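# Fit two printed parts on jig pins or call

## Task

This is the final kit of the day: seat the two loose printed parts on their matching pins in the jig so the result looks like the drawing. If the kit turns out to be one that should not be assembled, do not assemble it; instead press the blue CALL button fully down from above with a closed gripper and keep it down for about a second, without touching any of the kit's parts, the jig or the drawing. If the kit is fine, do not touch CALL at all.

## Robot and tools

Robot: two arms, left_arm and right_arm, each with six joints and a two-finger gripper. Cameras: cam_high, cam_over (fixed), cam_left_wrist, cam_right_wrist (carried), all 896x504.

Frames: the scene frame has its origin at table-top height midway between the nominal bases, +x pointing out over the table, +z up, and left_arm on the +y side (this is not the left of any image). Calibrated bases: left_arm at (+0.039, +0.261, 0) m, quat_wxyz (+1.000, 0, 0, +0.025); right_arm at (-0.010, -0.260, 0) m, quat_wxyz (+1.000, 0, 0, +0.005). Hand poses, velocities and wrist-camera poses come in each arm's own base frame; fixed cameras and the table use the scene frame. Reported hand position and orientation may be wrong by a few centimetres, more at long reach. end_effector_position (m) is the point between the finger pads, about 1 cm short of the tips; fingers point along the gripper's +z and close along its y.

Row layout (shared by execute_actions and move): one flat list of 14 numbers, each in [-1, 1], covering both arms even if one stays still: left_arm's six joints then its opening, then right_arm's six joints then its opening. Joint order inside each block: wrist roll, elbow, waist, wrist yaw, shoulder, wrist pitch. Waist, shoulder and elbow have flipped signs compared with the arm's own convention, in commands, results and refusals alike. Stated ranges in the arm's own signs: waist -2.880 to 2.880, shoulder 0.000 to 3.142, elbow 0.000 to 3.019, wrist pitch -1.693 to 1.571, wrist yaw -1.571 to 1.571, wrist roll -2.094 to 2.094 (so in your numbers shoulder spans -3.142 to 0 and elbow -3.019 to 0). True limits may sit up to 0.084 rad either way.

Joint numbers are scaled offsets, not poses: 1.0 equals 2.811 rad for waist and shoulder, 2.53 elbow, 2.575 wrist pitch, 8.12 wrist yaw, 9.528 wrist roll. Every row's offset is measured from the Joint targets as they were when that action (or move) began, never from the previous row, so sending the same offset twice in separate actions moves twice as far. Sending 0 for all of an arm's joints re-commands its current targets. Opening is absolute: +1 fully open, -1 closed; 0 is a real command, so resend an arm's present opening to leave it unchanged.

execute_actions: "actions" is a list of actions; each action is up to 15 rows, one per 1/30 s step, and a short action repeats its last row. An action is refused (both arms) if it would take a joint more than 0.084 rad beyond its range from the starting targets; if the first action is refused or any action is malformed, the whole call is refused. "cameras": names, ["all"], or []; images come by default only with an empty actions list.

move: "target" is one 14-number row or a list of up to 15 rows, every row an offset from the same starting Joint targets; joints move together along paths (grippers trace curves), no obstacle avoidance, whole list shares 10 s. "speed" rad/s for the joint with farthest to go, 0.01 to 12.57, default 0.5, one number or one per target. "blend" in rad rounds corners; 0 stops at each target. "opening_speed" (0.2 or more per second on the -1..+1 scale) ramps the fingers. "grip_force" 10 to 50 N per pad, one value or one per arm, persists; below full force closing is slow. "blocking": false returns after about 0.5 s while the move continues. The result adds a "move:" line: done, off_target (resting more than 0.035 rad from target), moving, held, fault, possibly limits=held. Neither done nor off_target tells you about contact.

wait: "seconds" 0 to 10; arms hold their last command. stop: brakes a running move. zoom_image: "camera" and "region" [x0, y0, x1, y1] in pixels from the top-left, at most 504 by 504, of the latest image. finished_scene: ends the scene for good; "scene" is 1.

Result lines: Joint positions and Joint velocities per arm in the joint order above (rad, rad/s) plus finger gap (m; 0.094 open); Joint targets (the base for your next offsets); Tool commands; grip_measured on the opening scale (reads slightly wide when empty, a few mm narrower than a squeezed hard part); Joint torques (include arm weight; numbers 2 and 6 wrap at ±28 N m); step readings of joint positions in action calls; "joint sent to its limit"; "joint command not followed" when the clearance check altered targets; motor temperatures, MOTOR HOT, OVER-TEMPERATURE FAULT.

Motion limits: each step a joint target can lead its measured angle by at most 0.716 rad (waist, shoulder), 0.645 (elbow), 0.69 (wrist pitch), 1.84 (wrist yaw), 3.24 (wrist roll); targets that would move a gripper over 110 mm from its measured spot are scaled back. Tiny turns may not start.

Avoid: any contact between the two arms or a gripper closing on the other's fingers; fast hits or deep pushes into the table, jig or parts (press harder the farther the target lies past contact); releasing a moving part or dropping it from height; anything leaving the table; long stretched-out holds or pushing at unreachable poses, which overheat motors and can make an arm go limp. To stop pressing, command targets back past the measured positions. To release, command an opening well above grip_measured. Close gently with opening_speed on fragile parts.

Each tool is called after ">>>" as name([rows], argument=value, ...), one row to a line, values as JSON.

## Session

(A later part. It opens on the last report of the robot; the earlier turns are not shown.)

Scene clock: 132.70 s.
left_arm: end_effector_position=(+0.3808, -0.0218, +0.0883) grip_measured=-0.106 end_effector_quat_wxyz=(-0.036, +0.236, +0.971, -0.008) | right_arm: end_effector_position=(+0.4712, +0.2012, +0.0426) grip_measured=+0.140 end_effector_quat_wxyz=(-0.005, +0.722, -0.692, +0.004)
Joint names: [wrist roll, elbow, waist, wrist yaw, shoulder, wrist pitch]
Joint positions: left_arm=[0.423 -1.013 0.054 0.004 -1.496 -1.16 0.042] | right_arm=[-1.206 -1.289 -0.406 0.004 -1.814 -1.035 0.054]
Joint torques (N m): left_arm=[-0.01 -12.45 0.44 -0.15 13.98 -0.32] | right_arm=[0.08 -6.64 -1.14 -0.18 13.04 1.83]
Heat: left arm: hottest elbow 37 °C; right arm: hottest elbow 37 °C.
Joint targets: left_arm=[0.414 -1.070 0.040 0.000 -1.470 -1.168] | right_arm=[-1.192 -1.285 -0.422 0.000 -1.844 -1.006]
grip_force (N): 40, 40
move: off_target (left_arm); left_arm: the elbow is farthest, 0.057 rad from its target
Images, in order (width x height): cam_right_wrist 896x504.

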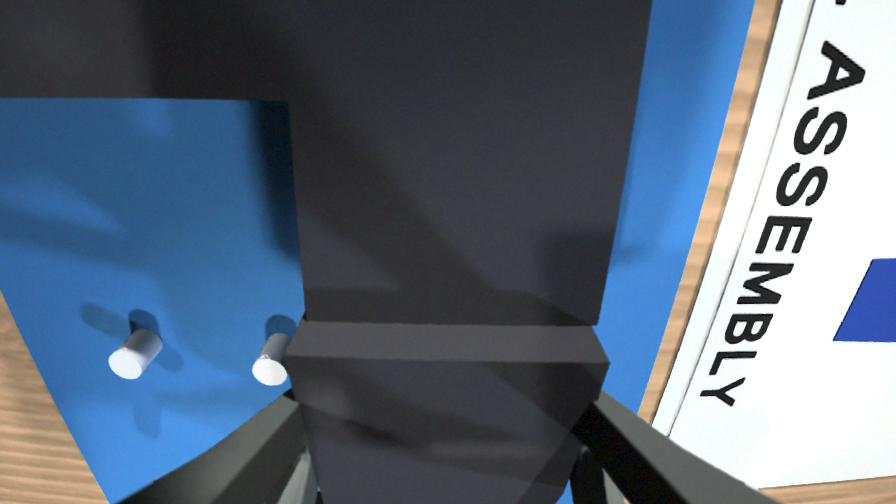

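>>> move([
  [0,0,0,0,0,0,-0.3,-0.00362,-0.0253,0,0,0.01992,-0.02058,-0.12],
  [0,0,0,0,0,0,-0.3,-0.00362,-0.00632,0,0,0.00569,-0.01165,-0.12],
], speed=0.1, cameras=["cam_right_wrist"])

>>> zoom_image(camera="cam_right_wrist", region=[270, 270, 390, 390])

>>> zoom_image(camera="cam_right_wrist", region=[540, 270, 660, 390])

Scene clock: 140.07 s.
left_arm: end_effector_position=(+0.3808, -0.0218, +0.0883) grip_measured=-0.106 end_effector_quat_wxyz=(-0.036, +0.236, +0.971, -0.008) | right_arm: end_effector_position=(+0.4711, +0.2012, +0.0455) grip_measured=+0.140 end_effector_quat_wxyz=(-0.002, +0.724, -0.690, +0.003)
Joint names: [wrist roll, elbow, waist, wrist yaw, shoulder, wrist pitch]
Joint positions: left_arm=[0.423 -1.013 0.054 0.004 -1.496 -1.16 0.042] | right_arm=[-1.212 -1.297 -0.406 0.003 -1.813 -1.049 0.054]
Joint torques (N m): left_arm=[0.03 -12.59 0.62 -0.14 14.62 -0.38] | right_arm=[-0.26 -7.3 -1.03 -0.16 14.8 1.24]
Heat: left arm: hottest elbow 38 °C; right arm: hottest elbow 36 °C.
Joint targets: left_arm=[0.414 -1.070 0.040 0.000 -1.470 -1.168] | right_arm=[-1.227 -1.301 -0.422 0.000 -1.828 -1.036]
grip_force (N): 40, 40
move: off_target (left_arm); left_arm: the elbow is farthest, 0.057 rad from its target
Images, in order (width x height): cam_right_wrist 896x504.

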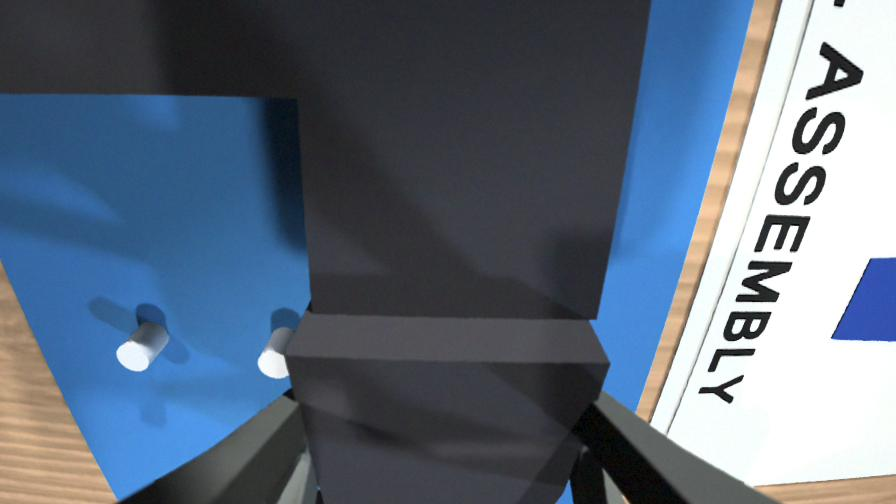

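Scaled by 4.200 from the camera's 896x504 image, which has a finer 1280x720 frame.

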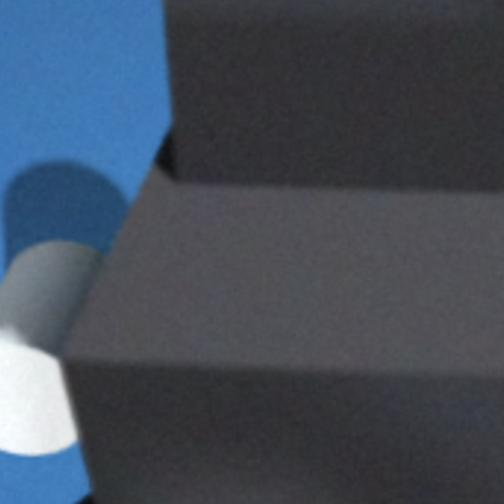

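Scaled by 4.200 from the camera's 896x504 image, which has a finer 1280x720 frame.

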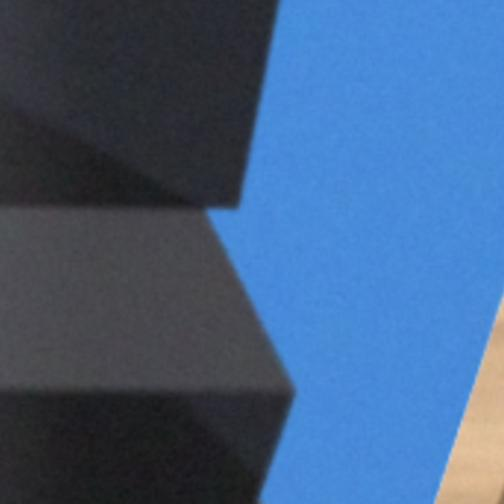

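>>> move(target=[0,0,0,0,0,0,-0.3,0,0.0018,0,0,-0.0018,0.0030,-0.12], speed=0.05)

Scene clock: 142.33 s.
left_arm: end_effector_position=(+0.3808, -0.0218, +0.0883) grip_measured=-0.106 end_effector_quat_wxyz=(-0.036, +0.236, +0.971, -0.008) | right_arm: end_effector_position=(+0.4711, +0.2012, +0.0447) grip_measured=+0.140 end_effector_quat_wxyz=(-0.003, +0.724, -0.690, +0.003)
Joint names: [wrist roll, elbow, waist, wrist yaw, shoulder, wrist pitch]
Joint positions: left_arm=[0.423 -1.013 0.054 0.004 -1.496 -1.16 0.042] | right_arm=[-1.212 -1.295 -0.406 0.003 -1.813 -1.045 0.054]
Joint torques (N m): left_arm=[0.02 -12.45 0.21 -0.18 14.21 -0.42] | right_arm=[-0.24 -7.06 -1.26 -0.17 14.1 1.5]
Heat: left arm: hottest elbow 38 °C; right arm: hottest elbow 36 °C.
Joint targets: left_arm=[0.414 -1.070 0.040 0.000 -1.470 -1.168] | right_arm=[-1.227 -1.296 -0.422 0.000 -1.834 -1.029]
grip_force (N): 40, 40
move: off_target (left_arm); left_arm: the elbow is farthest, 0.057 rad from its target

>>> move(target=[0,0,0,0,0,0,-0.3,0,0,0,0,-0.0014,0.0014,-0.12], speed=0.05)

Scene clock: 143.40 s.
left_arm: end_effector_position=(+0.3808, -0.0218, +0.0883) grip_measured=-0.106 end_effector_quat_wxyz=(-0.036, +0.236, +0.971, -0.008) | right_arm: end_effector_position=(+0.4713, +0.2013, +0.0435) grip_measured=+0.140 end_effector_quat_wxyz=(-0.002, +0.724, -0.690, +0.003)
Joint names: [wrist roll, elbow, waist, wrist yaw, shoulder, wrist pitch]
Joint positions: left_arm=[0.423 -1.013 0.054 0.004 -1.496 -1.16 0.042] | right_arm=[-1.212 -1.295 -0.406 0.004 -1.815 -1.043 0.054]
Joint torques (N m): left_arm=[0.03 -12.45 0.15 -0.12 14.56 -0.38] | right_arm=[-0.26 -7.09 -0.85 -0.2 13.92 1.47]
Heat: left arm: hottest elbow 38 °C; right arm: hottest elbow 36 °C.
Joint targets: left_arm=[0.414 -1.070 0.040 0.000 -1.470 -1.168] | right_arm=[-1.227 -1.296 -0.422 0.000 -1.838 -1.025]
grip_force (N): 40, 40
move: off_target (left_arm); left_arm: the elbow is farthest, 0.057 rad from its target

>>> move(target=[0,0,0,0,0,0,-0.3,0,0.0012,0,0,-0.0014,0.0035,-0.12], speed=0.03)

Scene clock: 144.60 s.
left_arm: end_effector_position=(+0.3808, -0.0218, +0.0883) grip_measured=-0.106 end_effector_quat_wxyz=(-0.036, +0.236, +0.971, -0.008) | right_arm: end_effector_position=(+0.4716, +0.2014, +0.0430) grip_measured=+0.140 end_effector_quat_wxyz=(-0.003, +0.724, -0.690, +0.003)
Joint names: [wrist roll, elbow, waist, wrist yaw, shoulder, wrist pitch]
Joint positions: left_arm=[0.423 -1.013 0.054 0.004 -1.496 -1.16 0.042] | right_arm=[-1.212 -1.294 -0.406 0.004 -1.816 -1.04 0.054]
Joint torques (N m): left_arm=[0.02 -12.51 0.44 -0.15 14.51 -0.39] | right_arm=[-0.26 -6.97 -1.03 -0.18 13.57 1.72]
Heat: left arm: hottest elbow 38 °C; right arm: hottest elbow 36 °C.
Joint targets: left_arm=[0.414 -1.070 0.040 0.000 -1.470 -1.168] | right_arm=[-1.227 -1.294 -0.422 -0.001 -1.842 -1.016]
grip_force (N): 40, 40
move: off_target (left_arm); left_arm: the elbow is farthest, 0.057 rad from its target

>>> move(target=[0,0,0,0,0,0,-0.3,0,0.0016,0,0,-0.0014,0.0047,-0.12], speed=0.03, cameras=["cam_right_wrist"])

Scene clock: 145.67 s.
left_arm: end_effector_position=(+0.3808, -0.0218, +0.0883) grip_measured=-0.106 end_effector_quat_wxyz=(-0.036, +0.236, +0.971, -0.008) | right_arm: end_effector_position=(+0.4721, +0.2014, +0.0425) grip_measured=+0.140 end_effector_quat_wxyz=(-0.004, +0.724, -0.690, +0.004)
Joint names: [wrist roll, elbow, waist, wrist yaw, shoulder, wrist pitch]
Joint positions: left_arm=[0.423 -1.013 0.054 0.004 -1.496 -1.16 0.042] | right_arm=[-1.212 -1.292 -0.406 0.005 -1.816 -1.036 0.054]
Joint torques (N m): left_arm=[0 -12.44 0.26 -0.18 14.33 -0.35] | right_arm=[-0.24 -6.74 -0.97 -0.24 13.33 1.88]
Heat: left arm: hottest elbow 38 °C; right arm: hottest elbow 36 °C.
Joint targets: left_arm=[0.414 -1.070 0.040 0.000 -1.470 -1.168] | right_arm=[-1.227 -1.289 -0.422 0.000 -1.846 -1.004]
grip_force (N): 40, 40
move: off_target (left_arm); left_arm: the elbow is farthest, 0.057 rad from its target
Images, in order (width x height): cam_right_wrist 896x504.

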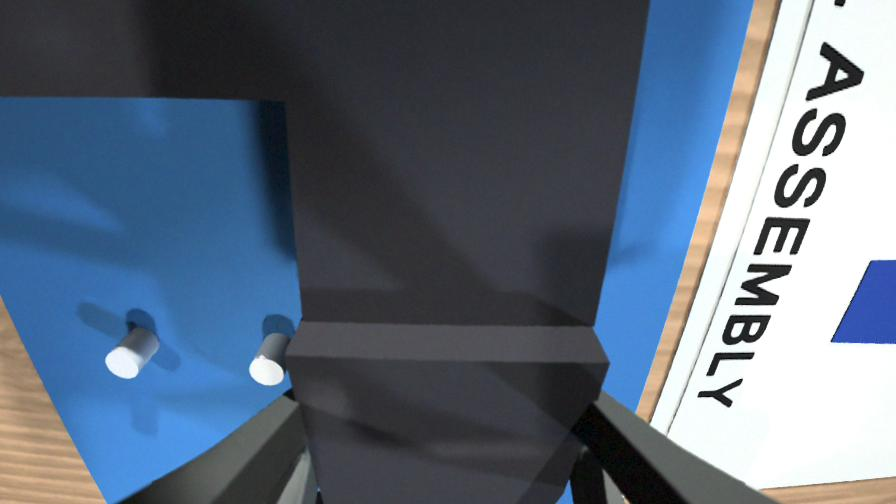

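>>> zoom_image(camera="cam_right_wrist", region=[270, 270, 390, 390])

>>> zoom_image(camera="cam_right_wrist", region=[540, 270, 660, 390])

Scaled by 4.200 from the camera's 896x504 image, which has a finer 1280x720 frame.

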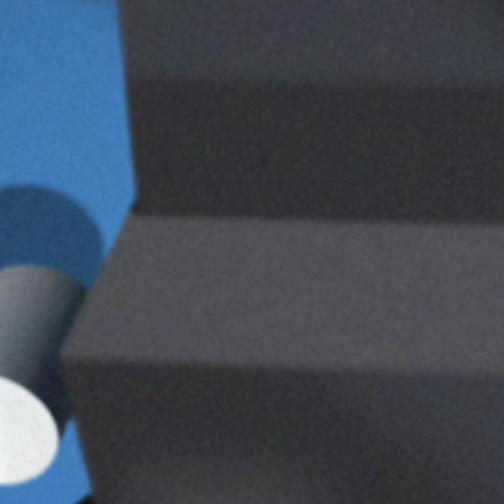

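Scaled by 4.200 from the camera's 896x504 image, which has a finer 1280x720 frame.

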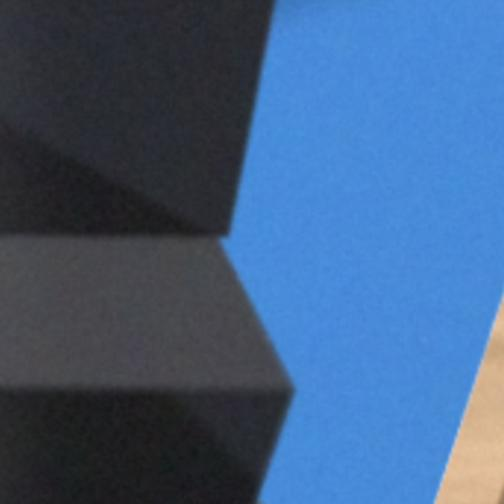

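>>> move(target=[0,0,0,0,0,0,-0.3,-0.0006,0,-0.0009,0,0,0,-0.12], speed=0.03)

Scene clock: 149.70 s.
left_arm: end_effector_position=(+0.3808, -0.0218, +0.0883) grip_measured=-0.106 end_effector_quat_wxyz=(-0.036, +0.236, +0.971, -0.008) | right_arm: end_effector_position=(+0.4719, +0.2013, +0.0424) grip_measured=+0.140 end_effector_quat_wxyz=(-0.004, +0.724, -0.690, +0.004)
Joint names: [wrist roll, elbow, waist, wrist yaw, shoulder, wrist pitch]
Joint positions: left_arm=[0.423 -1.013 0.054 0.004 -1.496 -1.16 0.042] | right_arm=[-1.214 -1.292 -0.406 0.005 -1.816 -1.036 0.054]
Joint torques (N m): left_arm=[0.02 -12.37 0.32 -0.15 14.56 -0.39] | right_arm=[-0.3 -6.74 -1.32 -0.23 13.16 1.98]
Heat: left arm: hottest elbow 38 °C; right arm: hottest elbow 36 °C.
Joint targets: left_arm=[0.414 -1.070 0.040 0.000 -1.470 -1.168] | right_arm=[-1.233 -1.289 -0.425 0.000 -1.846 -1.004]
grip_force (N): 40, 40
move: off_target (left_arm); left_arm: the elbow is farthest, 0.057 rad from its target

>>> move(target=[0,0,0,0,0,0,-0.3,0,0,-0.0011,0,0,0,-0.12], speed=0.03)

Scene clock: 150.60 s.
left_arm: end_effector_position=(+0.3808, -0.0218, +0.0883) grip_measured=-0.106 end_effector_quat_wxyz=(-0.036, +0.236, +0.971, -0.008) | right_arm: end_effector_position=(+0.4720, +0.2013, +0.0424) grip_measured=+0.140 end_effector_quat_wxyz=(-0.004, +0.724, -0.690, +0.004)
Joint names: [wrist roll, elbow, waist, wrist yaw, shoulder, wrist pitch]
Joint positions: left_arm=[0.423 -1.013 0.054 0.004 -1.496 -1.16 0.042] | right_arm=[-1.214 -1.292 -0.406 0.005 -1.816 -1.036 0.054]
Joint torques (N m): left_arm=[-0.01 -12.45 0.56 -0.14 14.74 -0.5] | right_arm=[-0.31 -6.79 -1.61 -0.24 13.33 1.99]
Heat: left arm: hottest elbow 38 °C; right arm: hottest elbow 36 °C.
Joint targets: left_arm=[0.414 -1.070 0.040 0.000 -1.470 -1.168] | right_arm=[-1.233 -1.289 -0.428 0.000 -1.846 -1.004]
grip_force (N): 40, 40
move: off_target (left_arm); left_arm: the elbow is farthest, 0.057 rad from its target

>>> move(target=[0,0,0,0,0,0,-0.3,0,0,-0.0016,0,0,0,-0.12], speed=0.02)

>>> move(target=[0,0,0,0,0,0,-0.3,0,0,-0.0016,0,0,0,-0.12], speed=0.02)

Scene clock: 151.70 s.
left_arm: end_effector_position=(+0.3808, -0.0218, +0.0883) grip_measured=-0.106 end_effector_quat_wxyz=(-0.036, +0.236, +0.971, -0.008) | right_arm: end_effector_position=(+0.4720, +0.2013, +0.0424) grip_measured=+0.140 end_effector_quat_wxyz=(-0.004, +0.724, -0.690, +0.004)
Joint names: [wrist roll, elbow, waist, wrist yaw, shoulder, wrist pitch]
Joint positions: left_arm=[0.423 -1.013 0.054 0.004 -1.496 -1.16 0.042] | right_arm=[-1.214 -1.292 -0.406 0.005 -1.816 -1.036 0.054]
Joint torques (N m): left_arm=[0.03 -12.49 0.79 -0.14 14.45 -0.31] | right_arm=[-0.3 -6.74 -1.79 -0.23 13.22 2]
Heat: left arm: hottest elbow 38 °C; right arm: hottest elbow 36 °C.
Joint targets: left_arm=[0.414 -1.070 0.040 0.000 -1.470 -1.168] | right_arm=[-1.233 -1.289 -0.432 0.000 -1.846 -1.004]
grip_force (N): 40, 40
move: off_target (left_arm); left_arm: the elbow is farthest, 0.057 rad from its target

Scene clock: 152.40 s.
left_arm: end_effector_position=(+0.3808, -0.0218, +0.0883) grip_measured=-0.106 end_effector_quat_wxyz=(-0.036, +0.236, +0.971, -0.008) | right_arm: end_effector_position=(+0.4720, +0.2014, +0.0424) grip_measured=+0.140 end_effector_quat_wxyz=(-0.004, +0.724, -0.689, +0.005)
Joint names: [wrist roll, elbow, waist, wrist yaw, shoulder, wrist pitch]
Joint positions: left_arm=[0.423 -1.013 0.054 0.004 -1.496 -1.16 0.042] | right_arm=[-1.214 -1.292 -0.406 0.007 -1.816 -1.036 0.054]
Joint torques (N m): left_arm=[0 -12.46 0.44 -0.12 13.98 -0.36] | right_arm=[-0.3 -6.78 -2.26 -0.3 13.16 1.95]
Heat: left arm: hottest elbow 38 °C; right arm: hottest elbow 36 °C.
Joint targets: left_arm=[0.414 -1.070 0.040 0.000 -1.470 -1.168] | right_arm=[-1.233 -1.289 -0.437 0.000 -1.846 -1.004]
grip_force (N): 40, 40
move: off_target (left_arm); left_arm: the elbow is farthest, 0.057 rad from its target

>>> move([
  [0,0,0,0,0,0,-0.3,0,0,0.004,0,0,0,-0.12],
  [0,0,0,0,0,0,-0.3,0,0,0.004,0,0.0043,0,-0.12],
], speed=0.03)

Scene clock: 157.10 s.
left_arm: end_effector_position=(+0.3808, -0.0218, +0.0883) grip_measured=-0.106 end_effector_quat_wxyz=(-0.036, +0.236, +0.971, -0.008) | right_arm: end_effector_position=(+0.4720, +0.2014, +0.0424) grip_measured=+0.140 end_effector_quat_wxyz=(-0.004, +0.724, -0.689, +0.005)
Joint names: [wrist roll, elbow, waist, wrist yaw, shoulder, wrist pitch]
Joint positions: left_arm=[0.423 -1.013 0.054 0.004 -1.496 -1.16 0.042] | right_arm=[-1.214 -1.292 -0.406 0.007 -1.816 -1.036 0.054]
Joint torques (N m): left_arm=[0.03 -12.63 0.67 -0.13 14.33 -0.29] | right_arm=[-0.28 -6.74 -1.26 -0.31 14.15 1.95]
Heat: left arm: hottest elbow 39 °C; right arm: hottest elbow 36 °C.
Joint targets: left_arm=[0.414 -1.070 0.040 0.000 -1.470 -1.168] | right_arm=[-1.233 -1.289 -0.425 0.000 -1.833 -1.004]
grip_force (N): 40, 40
move: off_target (left_arm); left_arm: the elbow is farthest, 0.057 rad from its target

>>> move([
  [0,0,0,0,0,0,-0.3,0,0,0.00125,0.00086,0,-0.007,-0.12],
  [0,0,0,0,0,0,-0.3,0,0.0024,0.00125,0.00086,-0.0036,-0.007,-0.12],
], speed=0.03)

Scene clock: 159.77 s.
left_arm: end_effector_position=(+0.3808, -0.0218, +0.0883) grip_measured=-0.106 end_effector_quat_wxyz=(-0.036, +0.236, +0.971, -0.008) | right_arm: end_effector_position=(+0.4721, +0.2012, +0.0424) grip_measured=+0.140 end_effector_quat_wxyz=(-0.004, +0.724, -0.689, +0.006)
Joint names: [wrist roll, elbow, waist, wrist yaw, shoulder, wrist pitch]
Joint positions: left_arm=[0.423 -1.013 0.054 0.004 -1.496 -1.16 0.042] | right_arm=[-1.214 -1.292 -0.406 0.008 -1.816 -1.036 0.054]
Joint torques (N m): left_arm=[-0.02 -12.48 0.15 -0.17 14.51 -0.38] | right_arm=[-0.29 -6.34 -0.97 -0.07 13.45 1.2]
Heat: left arm: hottest elbow 39 °C; right arm: hottest elbow 36 °C.
Joint targets: left_arm=[0.414 -1.070 0.040 0.000 -1.470 -1.168] | right_arm=[-1.233 -1.283 -0.422 0.006 -1.844 -1.022]
grip_force (N): 40, 40
move: off_target (left_arm); left_arm: the elbow is farthest, 0.057 rad from its target

>>> execute_actions(actions=[], cameras=["cam_high", "cam_over", "cam_left_wrist"])

Scene clock: 161.00 s.
left_arm: end_effector_position=(+0.3808, -0.0218, +0.0883) grip_measured=-0.106 end_effector_quat_wxyz=(-0.036, +0.236, +0.971, -0.008) | right_arm: end_effector_position=(+0.4721, +0.2012, +0.0424) grip_measured=+0.140 end_effector_quat_wxyz=(-0.004, +0.724, -0.689, +0.006)
Joint names: [wrist roll, elbow, waist, wrist yaw, shoulder, wrist pitch]
Joint positions: left_arm=[0.423 -1.013 0.054 0.004 -1.496 -1.16 0.042] | right_arm=[-1.214 -1.292 -0.406 0.008 -1.816 -1.036 0.054]
Joint velocities: within noise
Joint torques (N m): left_arm=[-0.01 -12.52 0.44 -0.16 14.51 -0.39] | right_arm=[-0.3 -6.35 -1.03 -0.07 13.39 1.26]
Motor temperatures (°C): left_arm=[26 39 24 25 28 23 26] | right_arm=[24 36 23 23 31 24 28]
Heat: left arm: hottest elbow 39 °C; right arm: hottest elbow 36 °C.
Joint targets: left_arm=[0.414 -1.070 0.040 0.000 -1.470 -1.168] | right_arm=[-1.233 -1.283 -0.422 0.006 -1.844 -1.022]
Tool commands: left_gripper/opening=-0.3 right_gripper/opening=-0.12
grip_force (N): 40, 40
Images, in order (width x height): cam_high 896x504, cam_over 896x504, cam_left_wrist 896x504.

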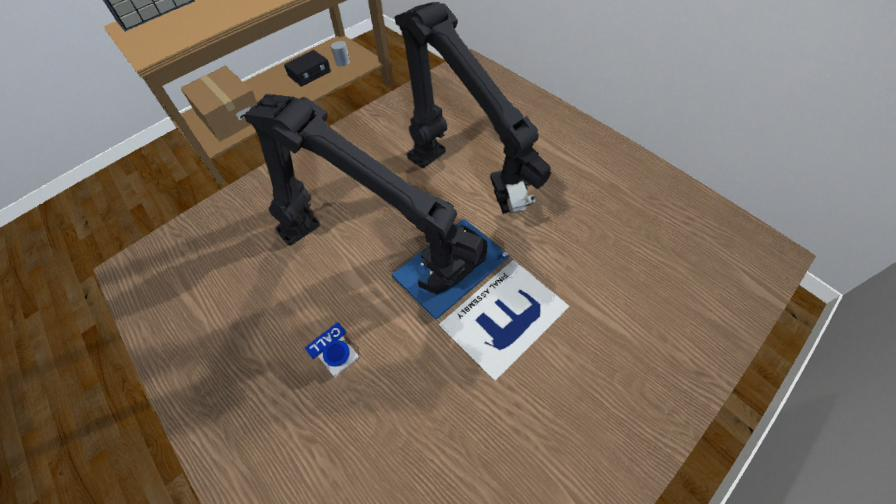

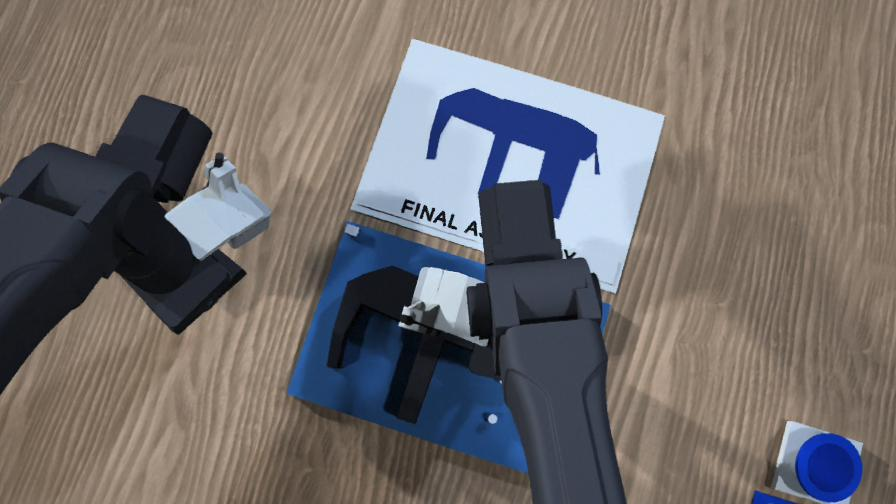

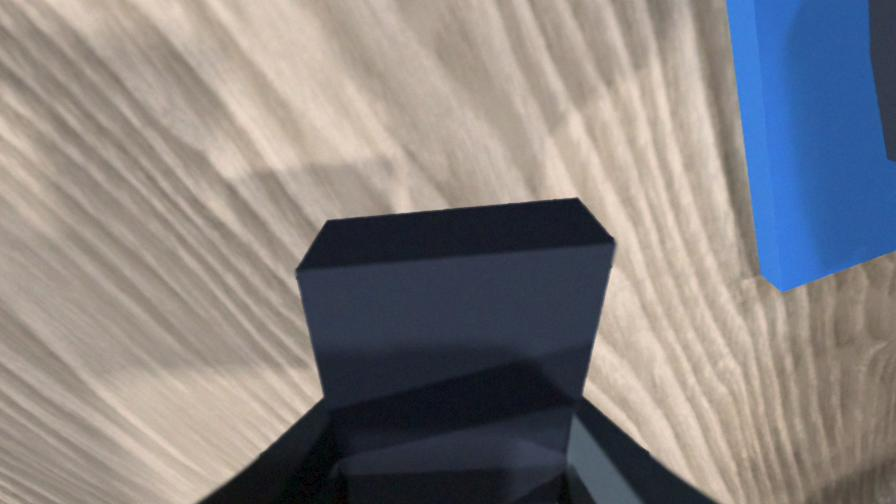

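>>> move(target=[0,0,0,0,0,0,-0.3,0,0,0,-0.0011,0.0199,0,-0.12], speed=0.1, cameras=["cam_right_wrist"])

Scene clock: 164.90 s.
left_arm: end_effector_position=(+0.3808, -0.0218, +0.0883) grip_measured=-0.106 end_effector_quat_wxyz=(-0.036, +0.236, +0.971, -0.008) | right_arm: end_effector_position=(+0.4694, +0.2010, +0.0433) grip_measured=+0.140 end_effector_quat_wxyz=(-0.005, +0.725, -0.688, +0.004)
Joint names: [wrist roll, elbow, waist, wrist yaw, shoulder, wrist pitch]
Joint positions: left_arm=[0.423 -1.013 0.054 0.004 -1.496 -1.16 0.042] | right_arm=[-1.216 -1.284 -0.406 0.003 -1.809 -1.034 0.054]
Joint torques (N m): left_arm=[0 -12.49 0.09 -0.17 14.74 -0.35] | right_arm=[-0.27 -6.89 -1.32 -0.25 17.67 1.21]
Heat: left arm: hottest elbow 39 °C; right arm: hottest elbow 36 °C.
Joint targets: left_arm=[0.414 -1.070 0.040 0.000 -1.470 -1.168] | right_arm=[-1.233 -1.283 -0.422 -0.002 -1.788 -1.022]
grip_force (N): 40, 40
move: off_target (left_arm); left_arm: the elbow is farthest, 0.057 rad from its target
Images, in order (width x height): cam_right_wrist 896x504.

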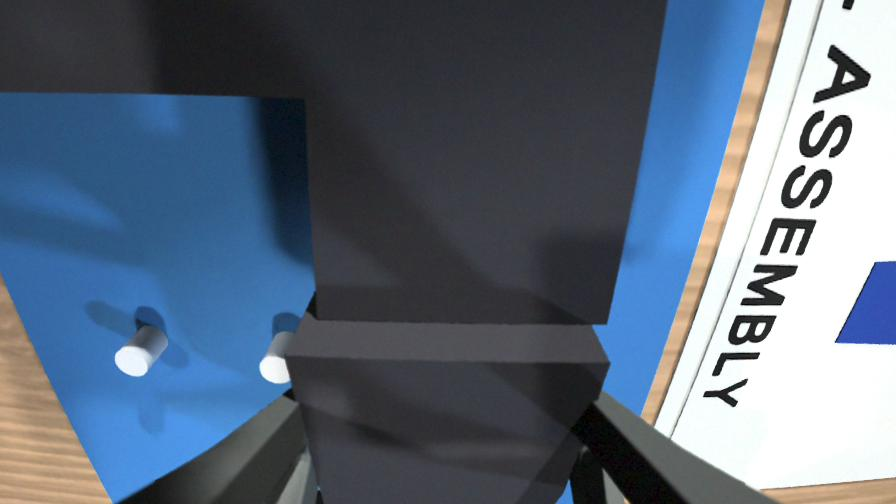

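>>> zoom_image(camera="cam_right_wrist", region=[270, 270, 390, 390])

>>> zoom_image(camera="cam_right_wrist", region=[540, 270, 660, 390])

Scaled by 4.200 from the camera's 896x504 image, which has a finer 1280x720 frame.

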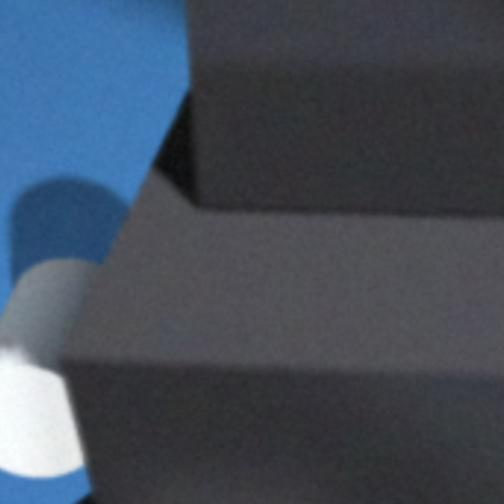

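Scaled by 4.200 from the camera's 896x504 image, which has a finer 1280x720 frame.

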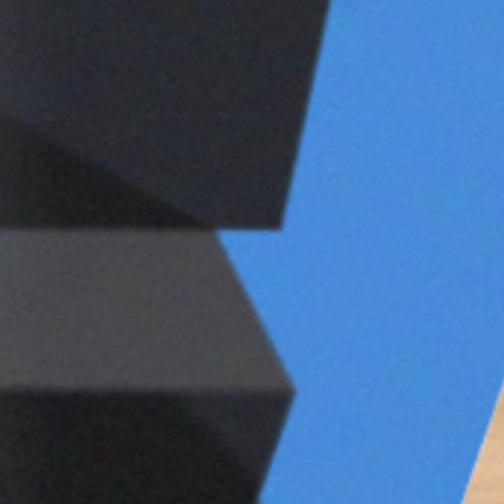

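>>> move([
  [0,0,0,0,0,0,-0.3,-0.00058,-0.02688,0,0.00135,0,-0.01631,-0.12],
  [0,0,0,0,0,0,-0.3,-0.00058,-0.0079,0,0.00135,-0.01281,-0.007,-0.12],
], speed=0.1, cameras=["cam_right_wrist"])

>>> zoom_image(camera="cam_right_wrist", region=[270, 270, 390, 390])

>>> zoom_image(camera="cam_right_wrist", region=[540, 270, 660, 390])

Scene clock: 169.93 s.
left_arm: end_effector_position=(+0.3808, -0.0218, +0.0883) grip_measured=-0.106 end_effector_quat_wxyz=(-0.036, +0.236, +0.971, -0.008) | right_arm: end_effector_position=(+0.4714, +0.2010, +0.0483) grip_measured=+0.140 end_effector_quat_wxyz=(-0.002, +0.727, -0.686, +0.006)
Joint names: [wrist roll, elbow, waist, wrist yaw, shoulder, wrist pitch]
Joint positions: left_arm=[0.423 -1.013 0.054 0.004 -1.496 -1.16 0.042] | right_arm=[-1.222 -1.299 -0.407 0.01 -1.809 -1.053 0.054]
Joint torques (N m): left_arm=[0.01 -12.44 0.09 -0.17 14.15 -0.32] | right_arm=[-0.26 -7.31 -0.91 -0.06 14.33 1.24]
Heat: left arm: hottest elbow 39 °C; right arm: hottest elbow 36 °C.
Joint targets: left_arm=[0.414 -1.070 0.040 0.000 -1.470 -1.168] | right_arm=[-1.238 -1.303 -0.422 0.008 -1.824 -1.040]
grip_force (N): 40, 40
move: off_target (left_arm); left_arm: the elbow is farthest, 0.057 rad from its target
Images, in order (width x height): cam_right_wrist 896x504.

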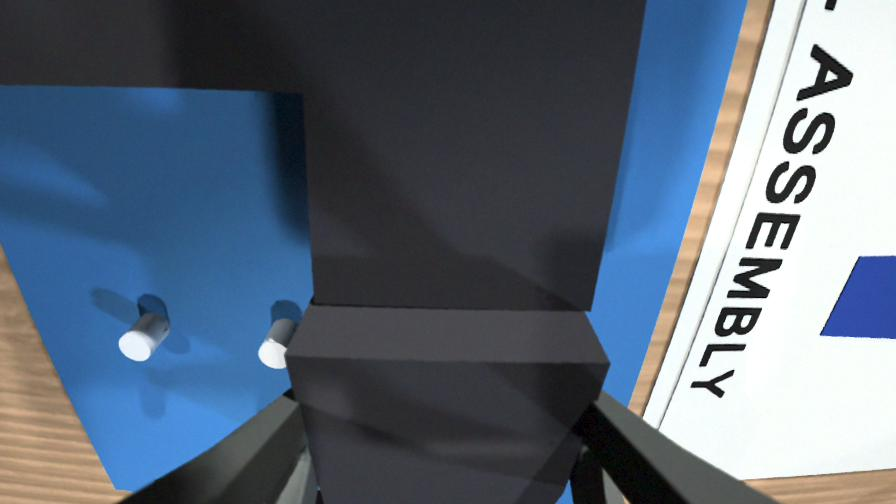

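Scaled by 4.200 from the camera's 896x504 image, which has a finer 1280x720 frame.

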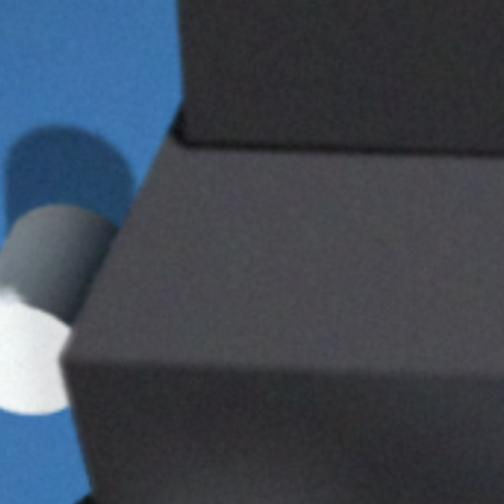

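Scaled by 4.200 from the camera's 896x504 image, which has a finer 1280x720 frame.

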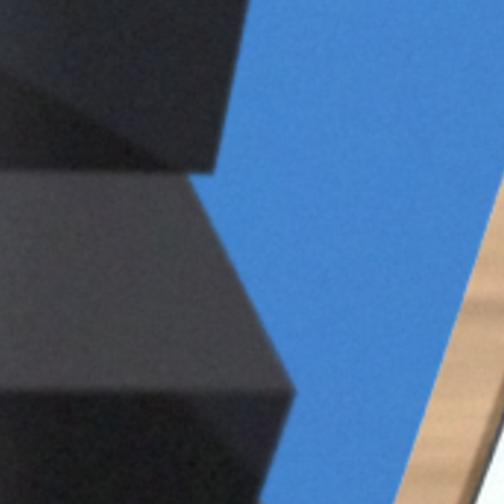

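>>> move(target=[0,0,0,0,0,0,-0.3,0,0.00277,0,0,-0.00285,0.00388,-0.12], speed=0.05)

Scene clock: 172.57 s.
left_arm: end_effector_position=(+0.3808, -0.0218, +0.0883) grip_measured=-0.106 end_effector_quat_wxyz=(-0.036, +0.236, +0.971, -0.008) | right_arm: end_effector_position=(+0.4717, +0.2010, +0.0465) grip_measured=+0.140 end_effector_quat_wxyz=(-0.003, +0.727, -0.686, +0.007)
Joint names: [wrist roll, elbow, waist, wrist yaw, shoulder, wrist pitch]
Joint positions: left_arm=[0.423 -1.013 0.054 0.004 -1.496 -1.16 0.042] | right_arm=[-1.222 -1.295 -0.407 0.01 -1.81 -1.045 0.054]
Joint torques (N m): left_arm=[0.01 -12.4 0.44 -0.16 14.15 -0.4] | right_arm=[-0.26 -7.21 -0.79 -0.09 14.45 1.42]
Heat: left arm: hottest elbow 39 °C; right arm: hottest elbow 36 °C.
Joint targets: left_arm=[0.414 -1.070 0.040 0.000 -1.470 -1.168] | right_arm=[-1.238 -1.296 -0.422 0.009 -1.831 -1.030]
grip_force (N): 40, 40
move: off_target (left_arm); left_arm: the elbow is farthest, 0.057 rad from its target

>>> move(target=[0,0,0,0,0,0,-0.3,0,0.00395,-0.0005,0,-0.00676,0.0085,-0.12], speed=0.03, cameras=["cam_right_wrist"])

Scene clock: 174.03 s.
left_arm: end_effector_position=(+0.3808, -0.0218, +0.0883) grip_measured=-0.106 end_effector_quat_wxyz=(-0.036, +0.236, +0.971, -0.008) | right_arm: end_effector_position=(+0.4721, +0.2010, +0.0423) grip_measured=+0.140 end_effector_quat_wxyz=(-0.003, +0.727, -0.686, +0.008)
Joint names: [wrist roll, elbow, waist, wrist yaw, shoulder, wrist pitch]
Joint positions: left_arm=[0.423 -1.013 0.054 0.004 -1.496 -1.16 0.042] | right_arm=[-1.222 -1.291 -0.407 0.011 -1.815 -1.034 0.054]
Joint torques (N m): left_arm=[0.05 -12.57 0.5 -0.13 14.45 -0.43] | right_arm=[-0.26 -6.6 -1.03 -0.13 12.75 1.78]
Heat: left arm: hottest elbow 39 °C; right arm: hottest elbow 35 °C.
Joint targets: left_arm=[0.414 -1.070 0.040 0.000 -1.470 -1.168] | right_arm=[-1.238 -1.286 -0.423 0.008 -1.850 -1.008]
grip_force (N): 40, 40
move: off_target (left_arm); left_arm: the elbow is farthest, 0.057 rad from its target
Images, in order (width x height): cam_right_wrist 896x504.

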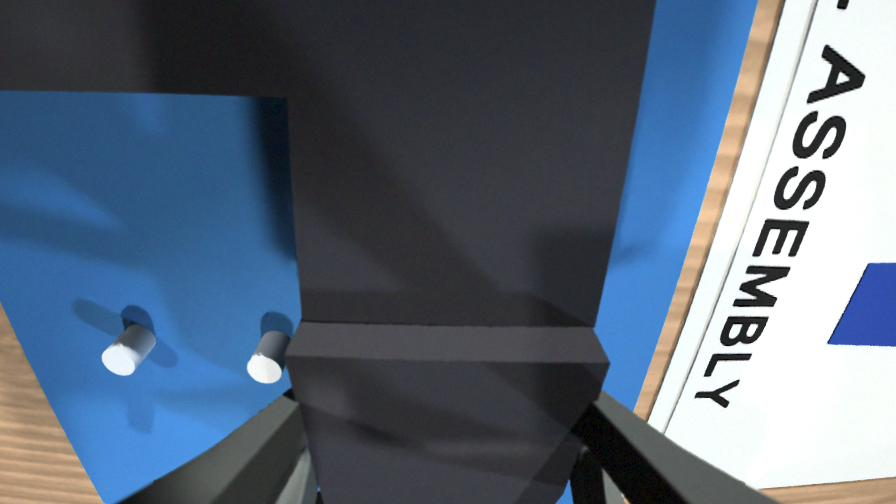

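>>> move([
  [0,0,0,0,0,0,-0.3,0,0,0,0,0.002,-0.002,-0.12],
  [0,0,0,0,0,0,-0.3,0,0,0,-0.0025,0.002,-0.002,-0.12],
], speed=0.03)

Scene clock: 176.17 s.
left_arm: end_effector_position=(+0.3808, -0.0218, +0.0883) grip_measured=-0.106 end_effector_quat_wxyz=(-0.036, +0.236, +0.971, -0.008) | right_arm: end_effector_position=(+0.4719, +0.2015, +0.0423) grip_measured=+0.140 end_effector_quat_wxyz=(-0.004, +0.727, -0.686, +0.006)
Joint names: [wrist roll, elbow, waist, wrist yaw, shoulder, wrist pitch]
Joint positions: left_arm=[0.423 -1.013 0.054 0.004 -1.496 -1.16 0.042] | right_arm=[-1.222 -1.291 -0.407 0.008 -1.815 -1.034 0.054]
Joint torques (N m): left_arm=[0.03 -12.6 0.56 -0.16 13.92 -0.49] | right_arm=[-0.25 -6.61 -1.14 -0.85 13.22 1.61]
Heat: left arm: hottest elbow 39 °C; right arm: hottest elbow 35 °C.
Joint targets: left_arm=[0.414 -1.070 0.040 0.000 -1.470 -1.168] | right_arm=[-1.238 -1.286 -0.423 -0.012 -1.845 -1.013]
grip_force (N): 40, 40
move: off_target (left_arm); left_arm: the elbow is farthest, 0.057 rad from its target

>>> move(target=[0,0,0,0,0,0,-0.3,0,0,0,-0.0010,0,0,-0.12], speed=0.03)

>>> move(target=[0,0,0,0,0,0,-0.3,0,0,0,-0.0010,0,0,-0.12], speed=0.03, cameras=["cam_right_wrist"])

Scene clock: 177.27 s.
left_arm: end_effector_position=(+0.3808, -0.0218, +0.0883) grip_measured=-0.106 end_effector_quat_wxyz=(-0.036, +0.236, +0.971, -0.008) | right_arm: end_effector_position=(+0.4718, +0.2018, +0.0423) grip_measured=+0.140 end_effector_quat_wxyz=(-0.005, +0.727, -0.686, +0.004)
Joint names: [wrist roll, elbow, waist, wrist yaw, shoulder, wrist pitch]
Joint positions: left_arm=[0.423 -1.013 0.054 0.004 -1.496 -1.16 0.042] | right_arm=[-1.222 -1.291 -0.406 0.004 -1.815 -1.034 0.054]
Joint torques (N m): left_arm=[-0.02 -12.42 0.32 -0.14 14.33 -0.42] | right_arm=[-0.27 -6.6 -1.03 -1.06 13.16 1.57]
Heat: left arm: hottest elbow 40 °C; right arm: hottest elbow 35 °C.
Joint targets: left_arm=[0.414 -1.070 0.040 0.000 -1.470 -1.168] | right_arm=[-1.238 -1.286 -0.423 -0.020 -1.845 -1.013]
grip_force (N): 40, 40
move: off_target (left_arm); left_arm: the elbow is farthest, 0.057 rad from its target

Scene clock: 177.97 s.
left_arm: end_effector_position=(+0.3808, -0.0218, +0.0883) grip_measured=-0.106 end_effector_quat_wxyz=(-0.036, +0.236, +0.971, -0.008) | right_arm: end_effector_position=(+0.4718, +0.2018, +0.0423) grip_measured=+0.140 end_effector_quat_wxyz=(-0.006, +0.727, -0.687, +0.002)
Joint names: [wrist roll, elbow, waist, wrist yaw, shoulder, wrist pitch]
Joint positions: left_arm=[0.423 -1.013 0.054 0.004 -1.496 -1.16 0.042] | right_arm=[-1.222 -1.291 -0.405 -0.002 -1.815 -1.034 0.054]
Joint torques (N m): left_arm=[-0.02 -12.51 0.73 -0.16 14.33 -0.29] | right_arm=[-0.25 -6.58 -1.26 -1.12 13.27 1.57]
Heat: left arm: hottest elbow 40 °C; right arm: hottest elbow 35 °C.
Joint targets: left_arm=[0.414 -1.070 0.040 0.000 -1.470 -1.168] | right_arm=[-1.238 -1.286 -0.423 -0.028 -1.845 -1.013]
grip_force (N): 40, 40
move: off_target (left_arm); left_arm: the elbow is farthest, 0.057 rad from its target
Images, in order (width x height): cam_right_wrist 896x504.

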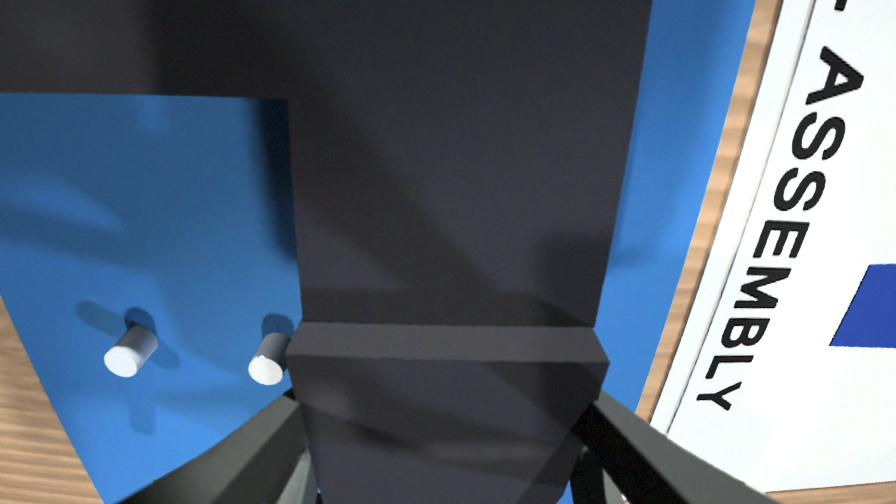

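>>> zoom_image(camera="cam_right_wrist", region=[270, 270, 390, 390])

>>> zoom_image(camera="cam_right_wrist", region=[540, 270, 660, 390])

Scaled by 4.200 from the camera's 896x504 image, which has a finer 1280x720 frame.

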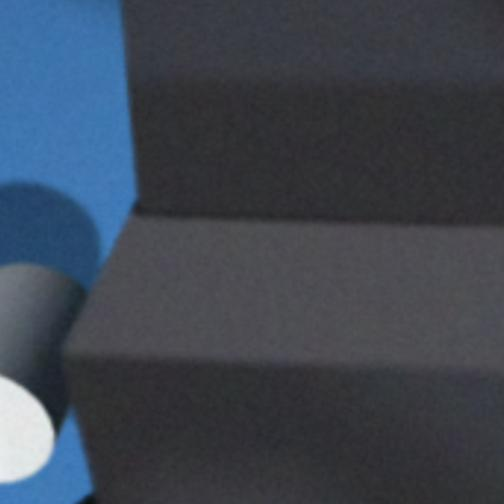

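Scaled by 4.200 from the camera's 896x504 image, which has a finer 1280x720 frame.

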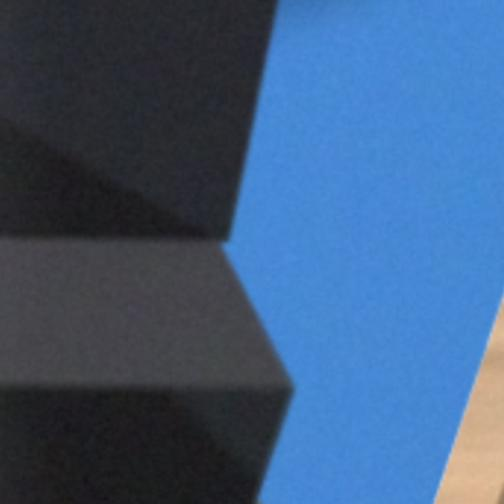

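>>> zoom_image(camera="cam_right_wrist", region=[60, 300, 320, 446])

Scaled by 1.938 from the camera's 896x504 image, which has a finer 1280x720 frame.

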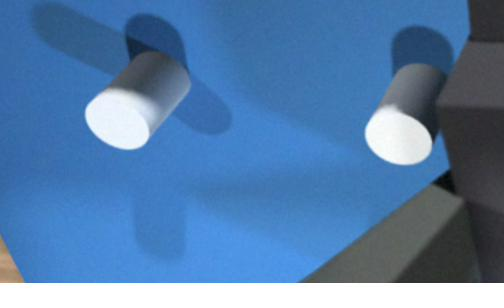

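>>> execute_actions(actions=[], cameras=["cam_over", "cam_high"])

>>> zoom_image(camera="cam_over", region=[350, 40, 670, 220])

>>> zoom_image(camera="cam_over", region=[290, 220, 610, 470])

Scene clock: 182.87 s.
left_arm: end_effector_position=(+0.3808, -0.0218, +0.0883) grip_measured=-0.106 end_effector_quat_wxyz=(-0.036, +0.236, +0.971, -0.008) | right_arm: end_effector_position=(+0.4718, +0.2018, +0.0423) grip_measured=+0.140 end_effector_quat_wxyz=(-0.006, +0.727, -0.687, +0.002)
Joint names: [wrist roll, elbow, waist, wrist yaw, shoulder, wrist pitch]
Joint positions: left_arm=[0.423 -1.013 0.054 0.004 -1.496 -1.16 0.042] | right_arm=[-1.222 -1.291 -0.405 -0.002 -1.815 -1.034 0.054]
Joint velocities: within noise
Joint torques (N m): left_arm=[0.02 -12.52 0.62 -0.13 14.27 -0.39] | right_arm=[-0.27 -6.57 -1.08 -1.14 13.27 1.5]
Motor temperatures (°C): left_arm=[26 40 24 25 28 23 26] | right_arm=[24 36 23 23 32 24 28]
Heat: left arm: hottest elbow 40 °C; right arm: hottest elbow 36 °C.
Joint targets: left_arm=[0.414 -1.070 0.040 0.000 -1.470 -1.168] | right_arm=[-1.238 -1.286 -0.423 -0.028 -1.845 -1.013]
Tool commands: left_gripper/opening=-0.3 right_gripper/opening=-0.12
grip_force (N): 40, 40
Images, in order (width x height): cam_high 896x504, cam_over 896x504.

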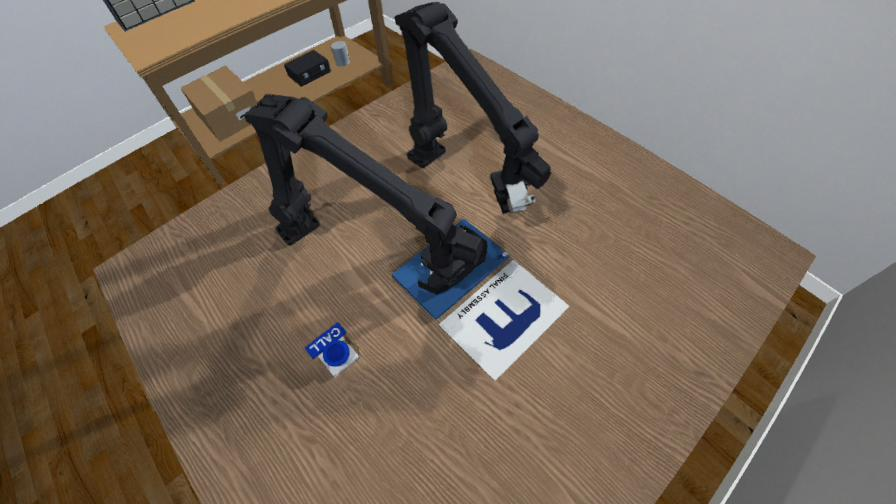

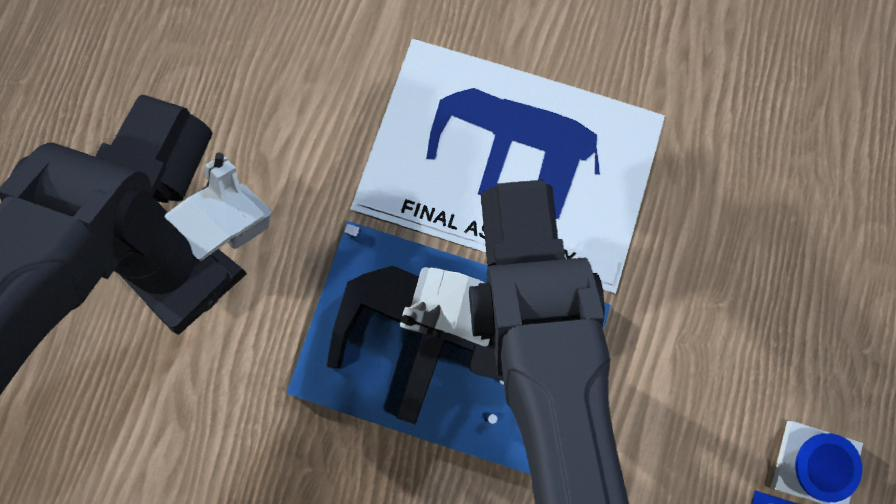

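Scaled by 1.575 from the camera's 896x504 image, which has a finer 1280x720 frame.

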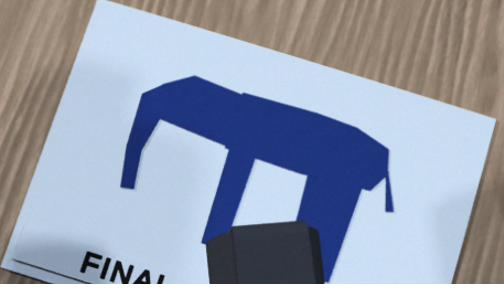

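Scaled by 1.575 from the camera's 896x504 image, which has a finer 1280x720 frame.

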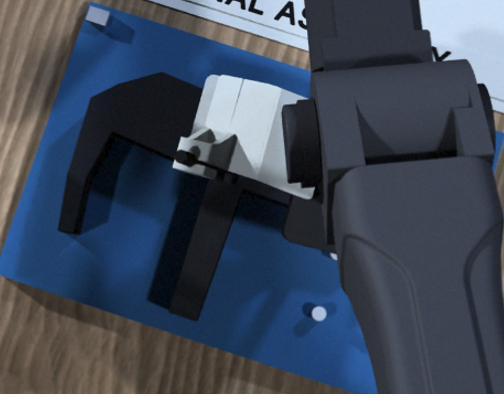

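>>> zoom_image(camera="cam_over", region=[480, 80, 620, 200])

>>> zoom_image(camera="cam_over", region=[420, 80, 520, 166])

>>> zoom_image(camera="cam_high", region=[430, 250, 580, 385])

Scaled by 3.600 from the camera's 896x504 image, which has a finer 1280x720 frame.

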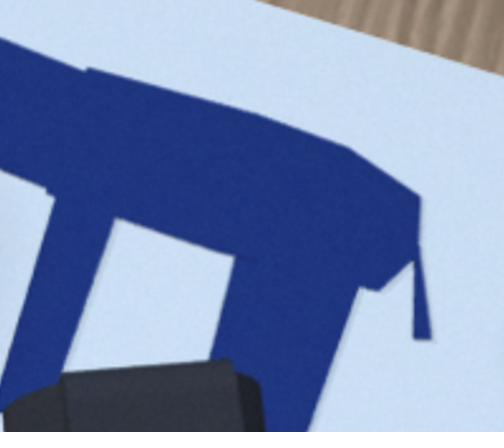

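Scaled by 5.040 from the camera's 896x504 image, which has a finer 1280x720 frame.

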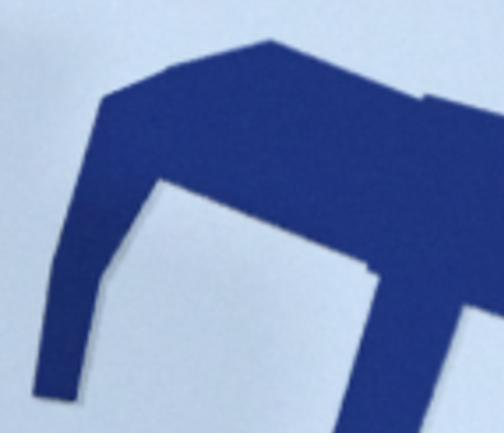

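Scaled by 3.360 from the camera's 896x504 image, which has a finer 1280x720 frame.

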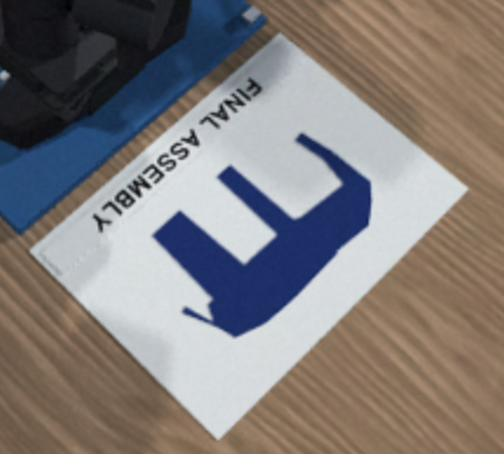

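>>> zoom_image(camera="cam_over", region=[530, 95, 580, 175])

Scaled by 6.300 from the camera's 896x504 image, which has a finer 1280x720 frame.

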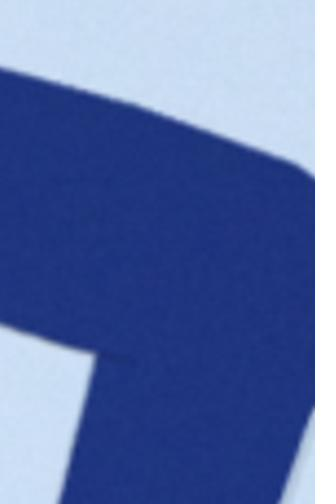

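>>> move(target=[0,0,0,0,0,0,-0.3,0,0,0,0.0065,0,0,-0.12], speed=0.015, cameras=["cam_right_wrist"])

Scene clock: 190.63 s.
left_arm: end_effector_position=(+0.3808, -0.0218, +0.0883) grip_measured=-0.106 end_effector_quat_wxyz=(-0.036, +0.236, +0.971, -0.008) | right_arm: end_effector_position=(+0.4734, +0.2007, +0.0424) grip_measured=+0.140 end_effector_quat_wxyz=(-0.003, +0.728, -0.685, +0.013)
Joint names: [wrist roll, elbow, waist, wrist yaw, shoulder, wrist pitch]
Joint positions: left_arm=[0.423 -1.013 0.054 0.004 -1.496 -1.16 0.042] | right_arm=[-1.222 -1.291 -0.409 0.022 -1.815 -1.03 0.054]
Joint torques (N m): left_arm=[0.01 -12.45 0.44 -0.13 14.04 -0.47] | right_arm=[-0.24 -6.57 -0.85 0.11 13.27 1.48]
Heat: left arm: hottest elbow 40 °C; right arm: hottest elbow 35 °C.
Joint targets: left_arm=[0.414 -1.070 0.040 0.000 -1.470 -1.168] | right_arm=[-1.238 -1.286 -0.423 0.025 -1.845 -1.013]
grip_force (N): 40, 40
move: off_target (left_arm); left_arm: the elbow is farthest, 0.057 rad from its target
Images, in order (width x height): cam_right_wrist 896x504.

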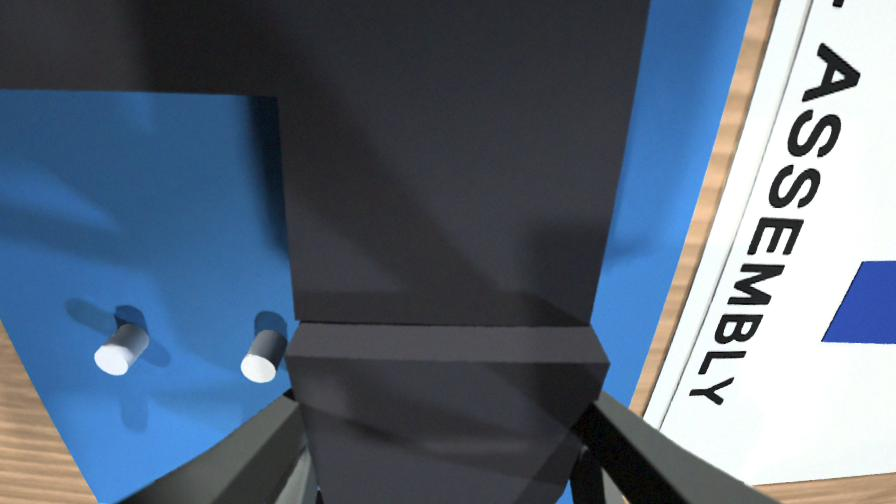

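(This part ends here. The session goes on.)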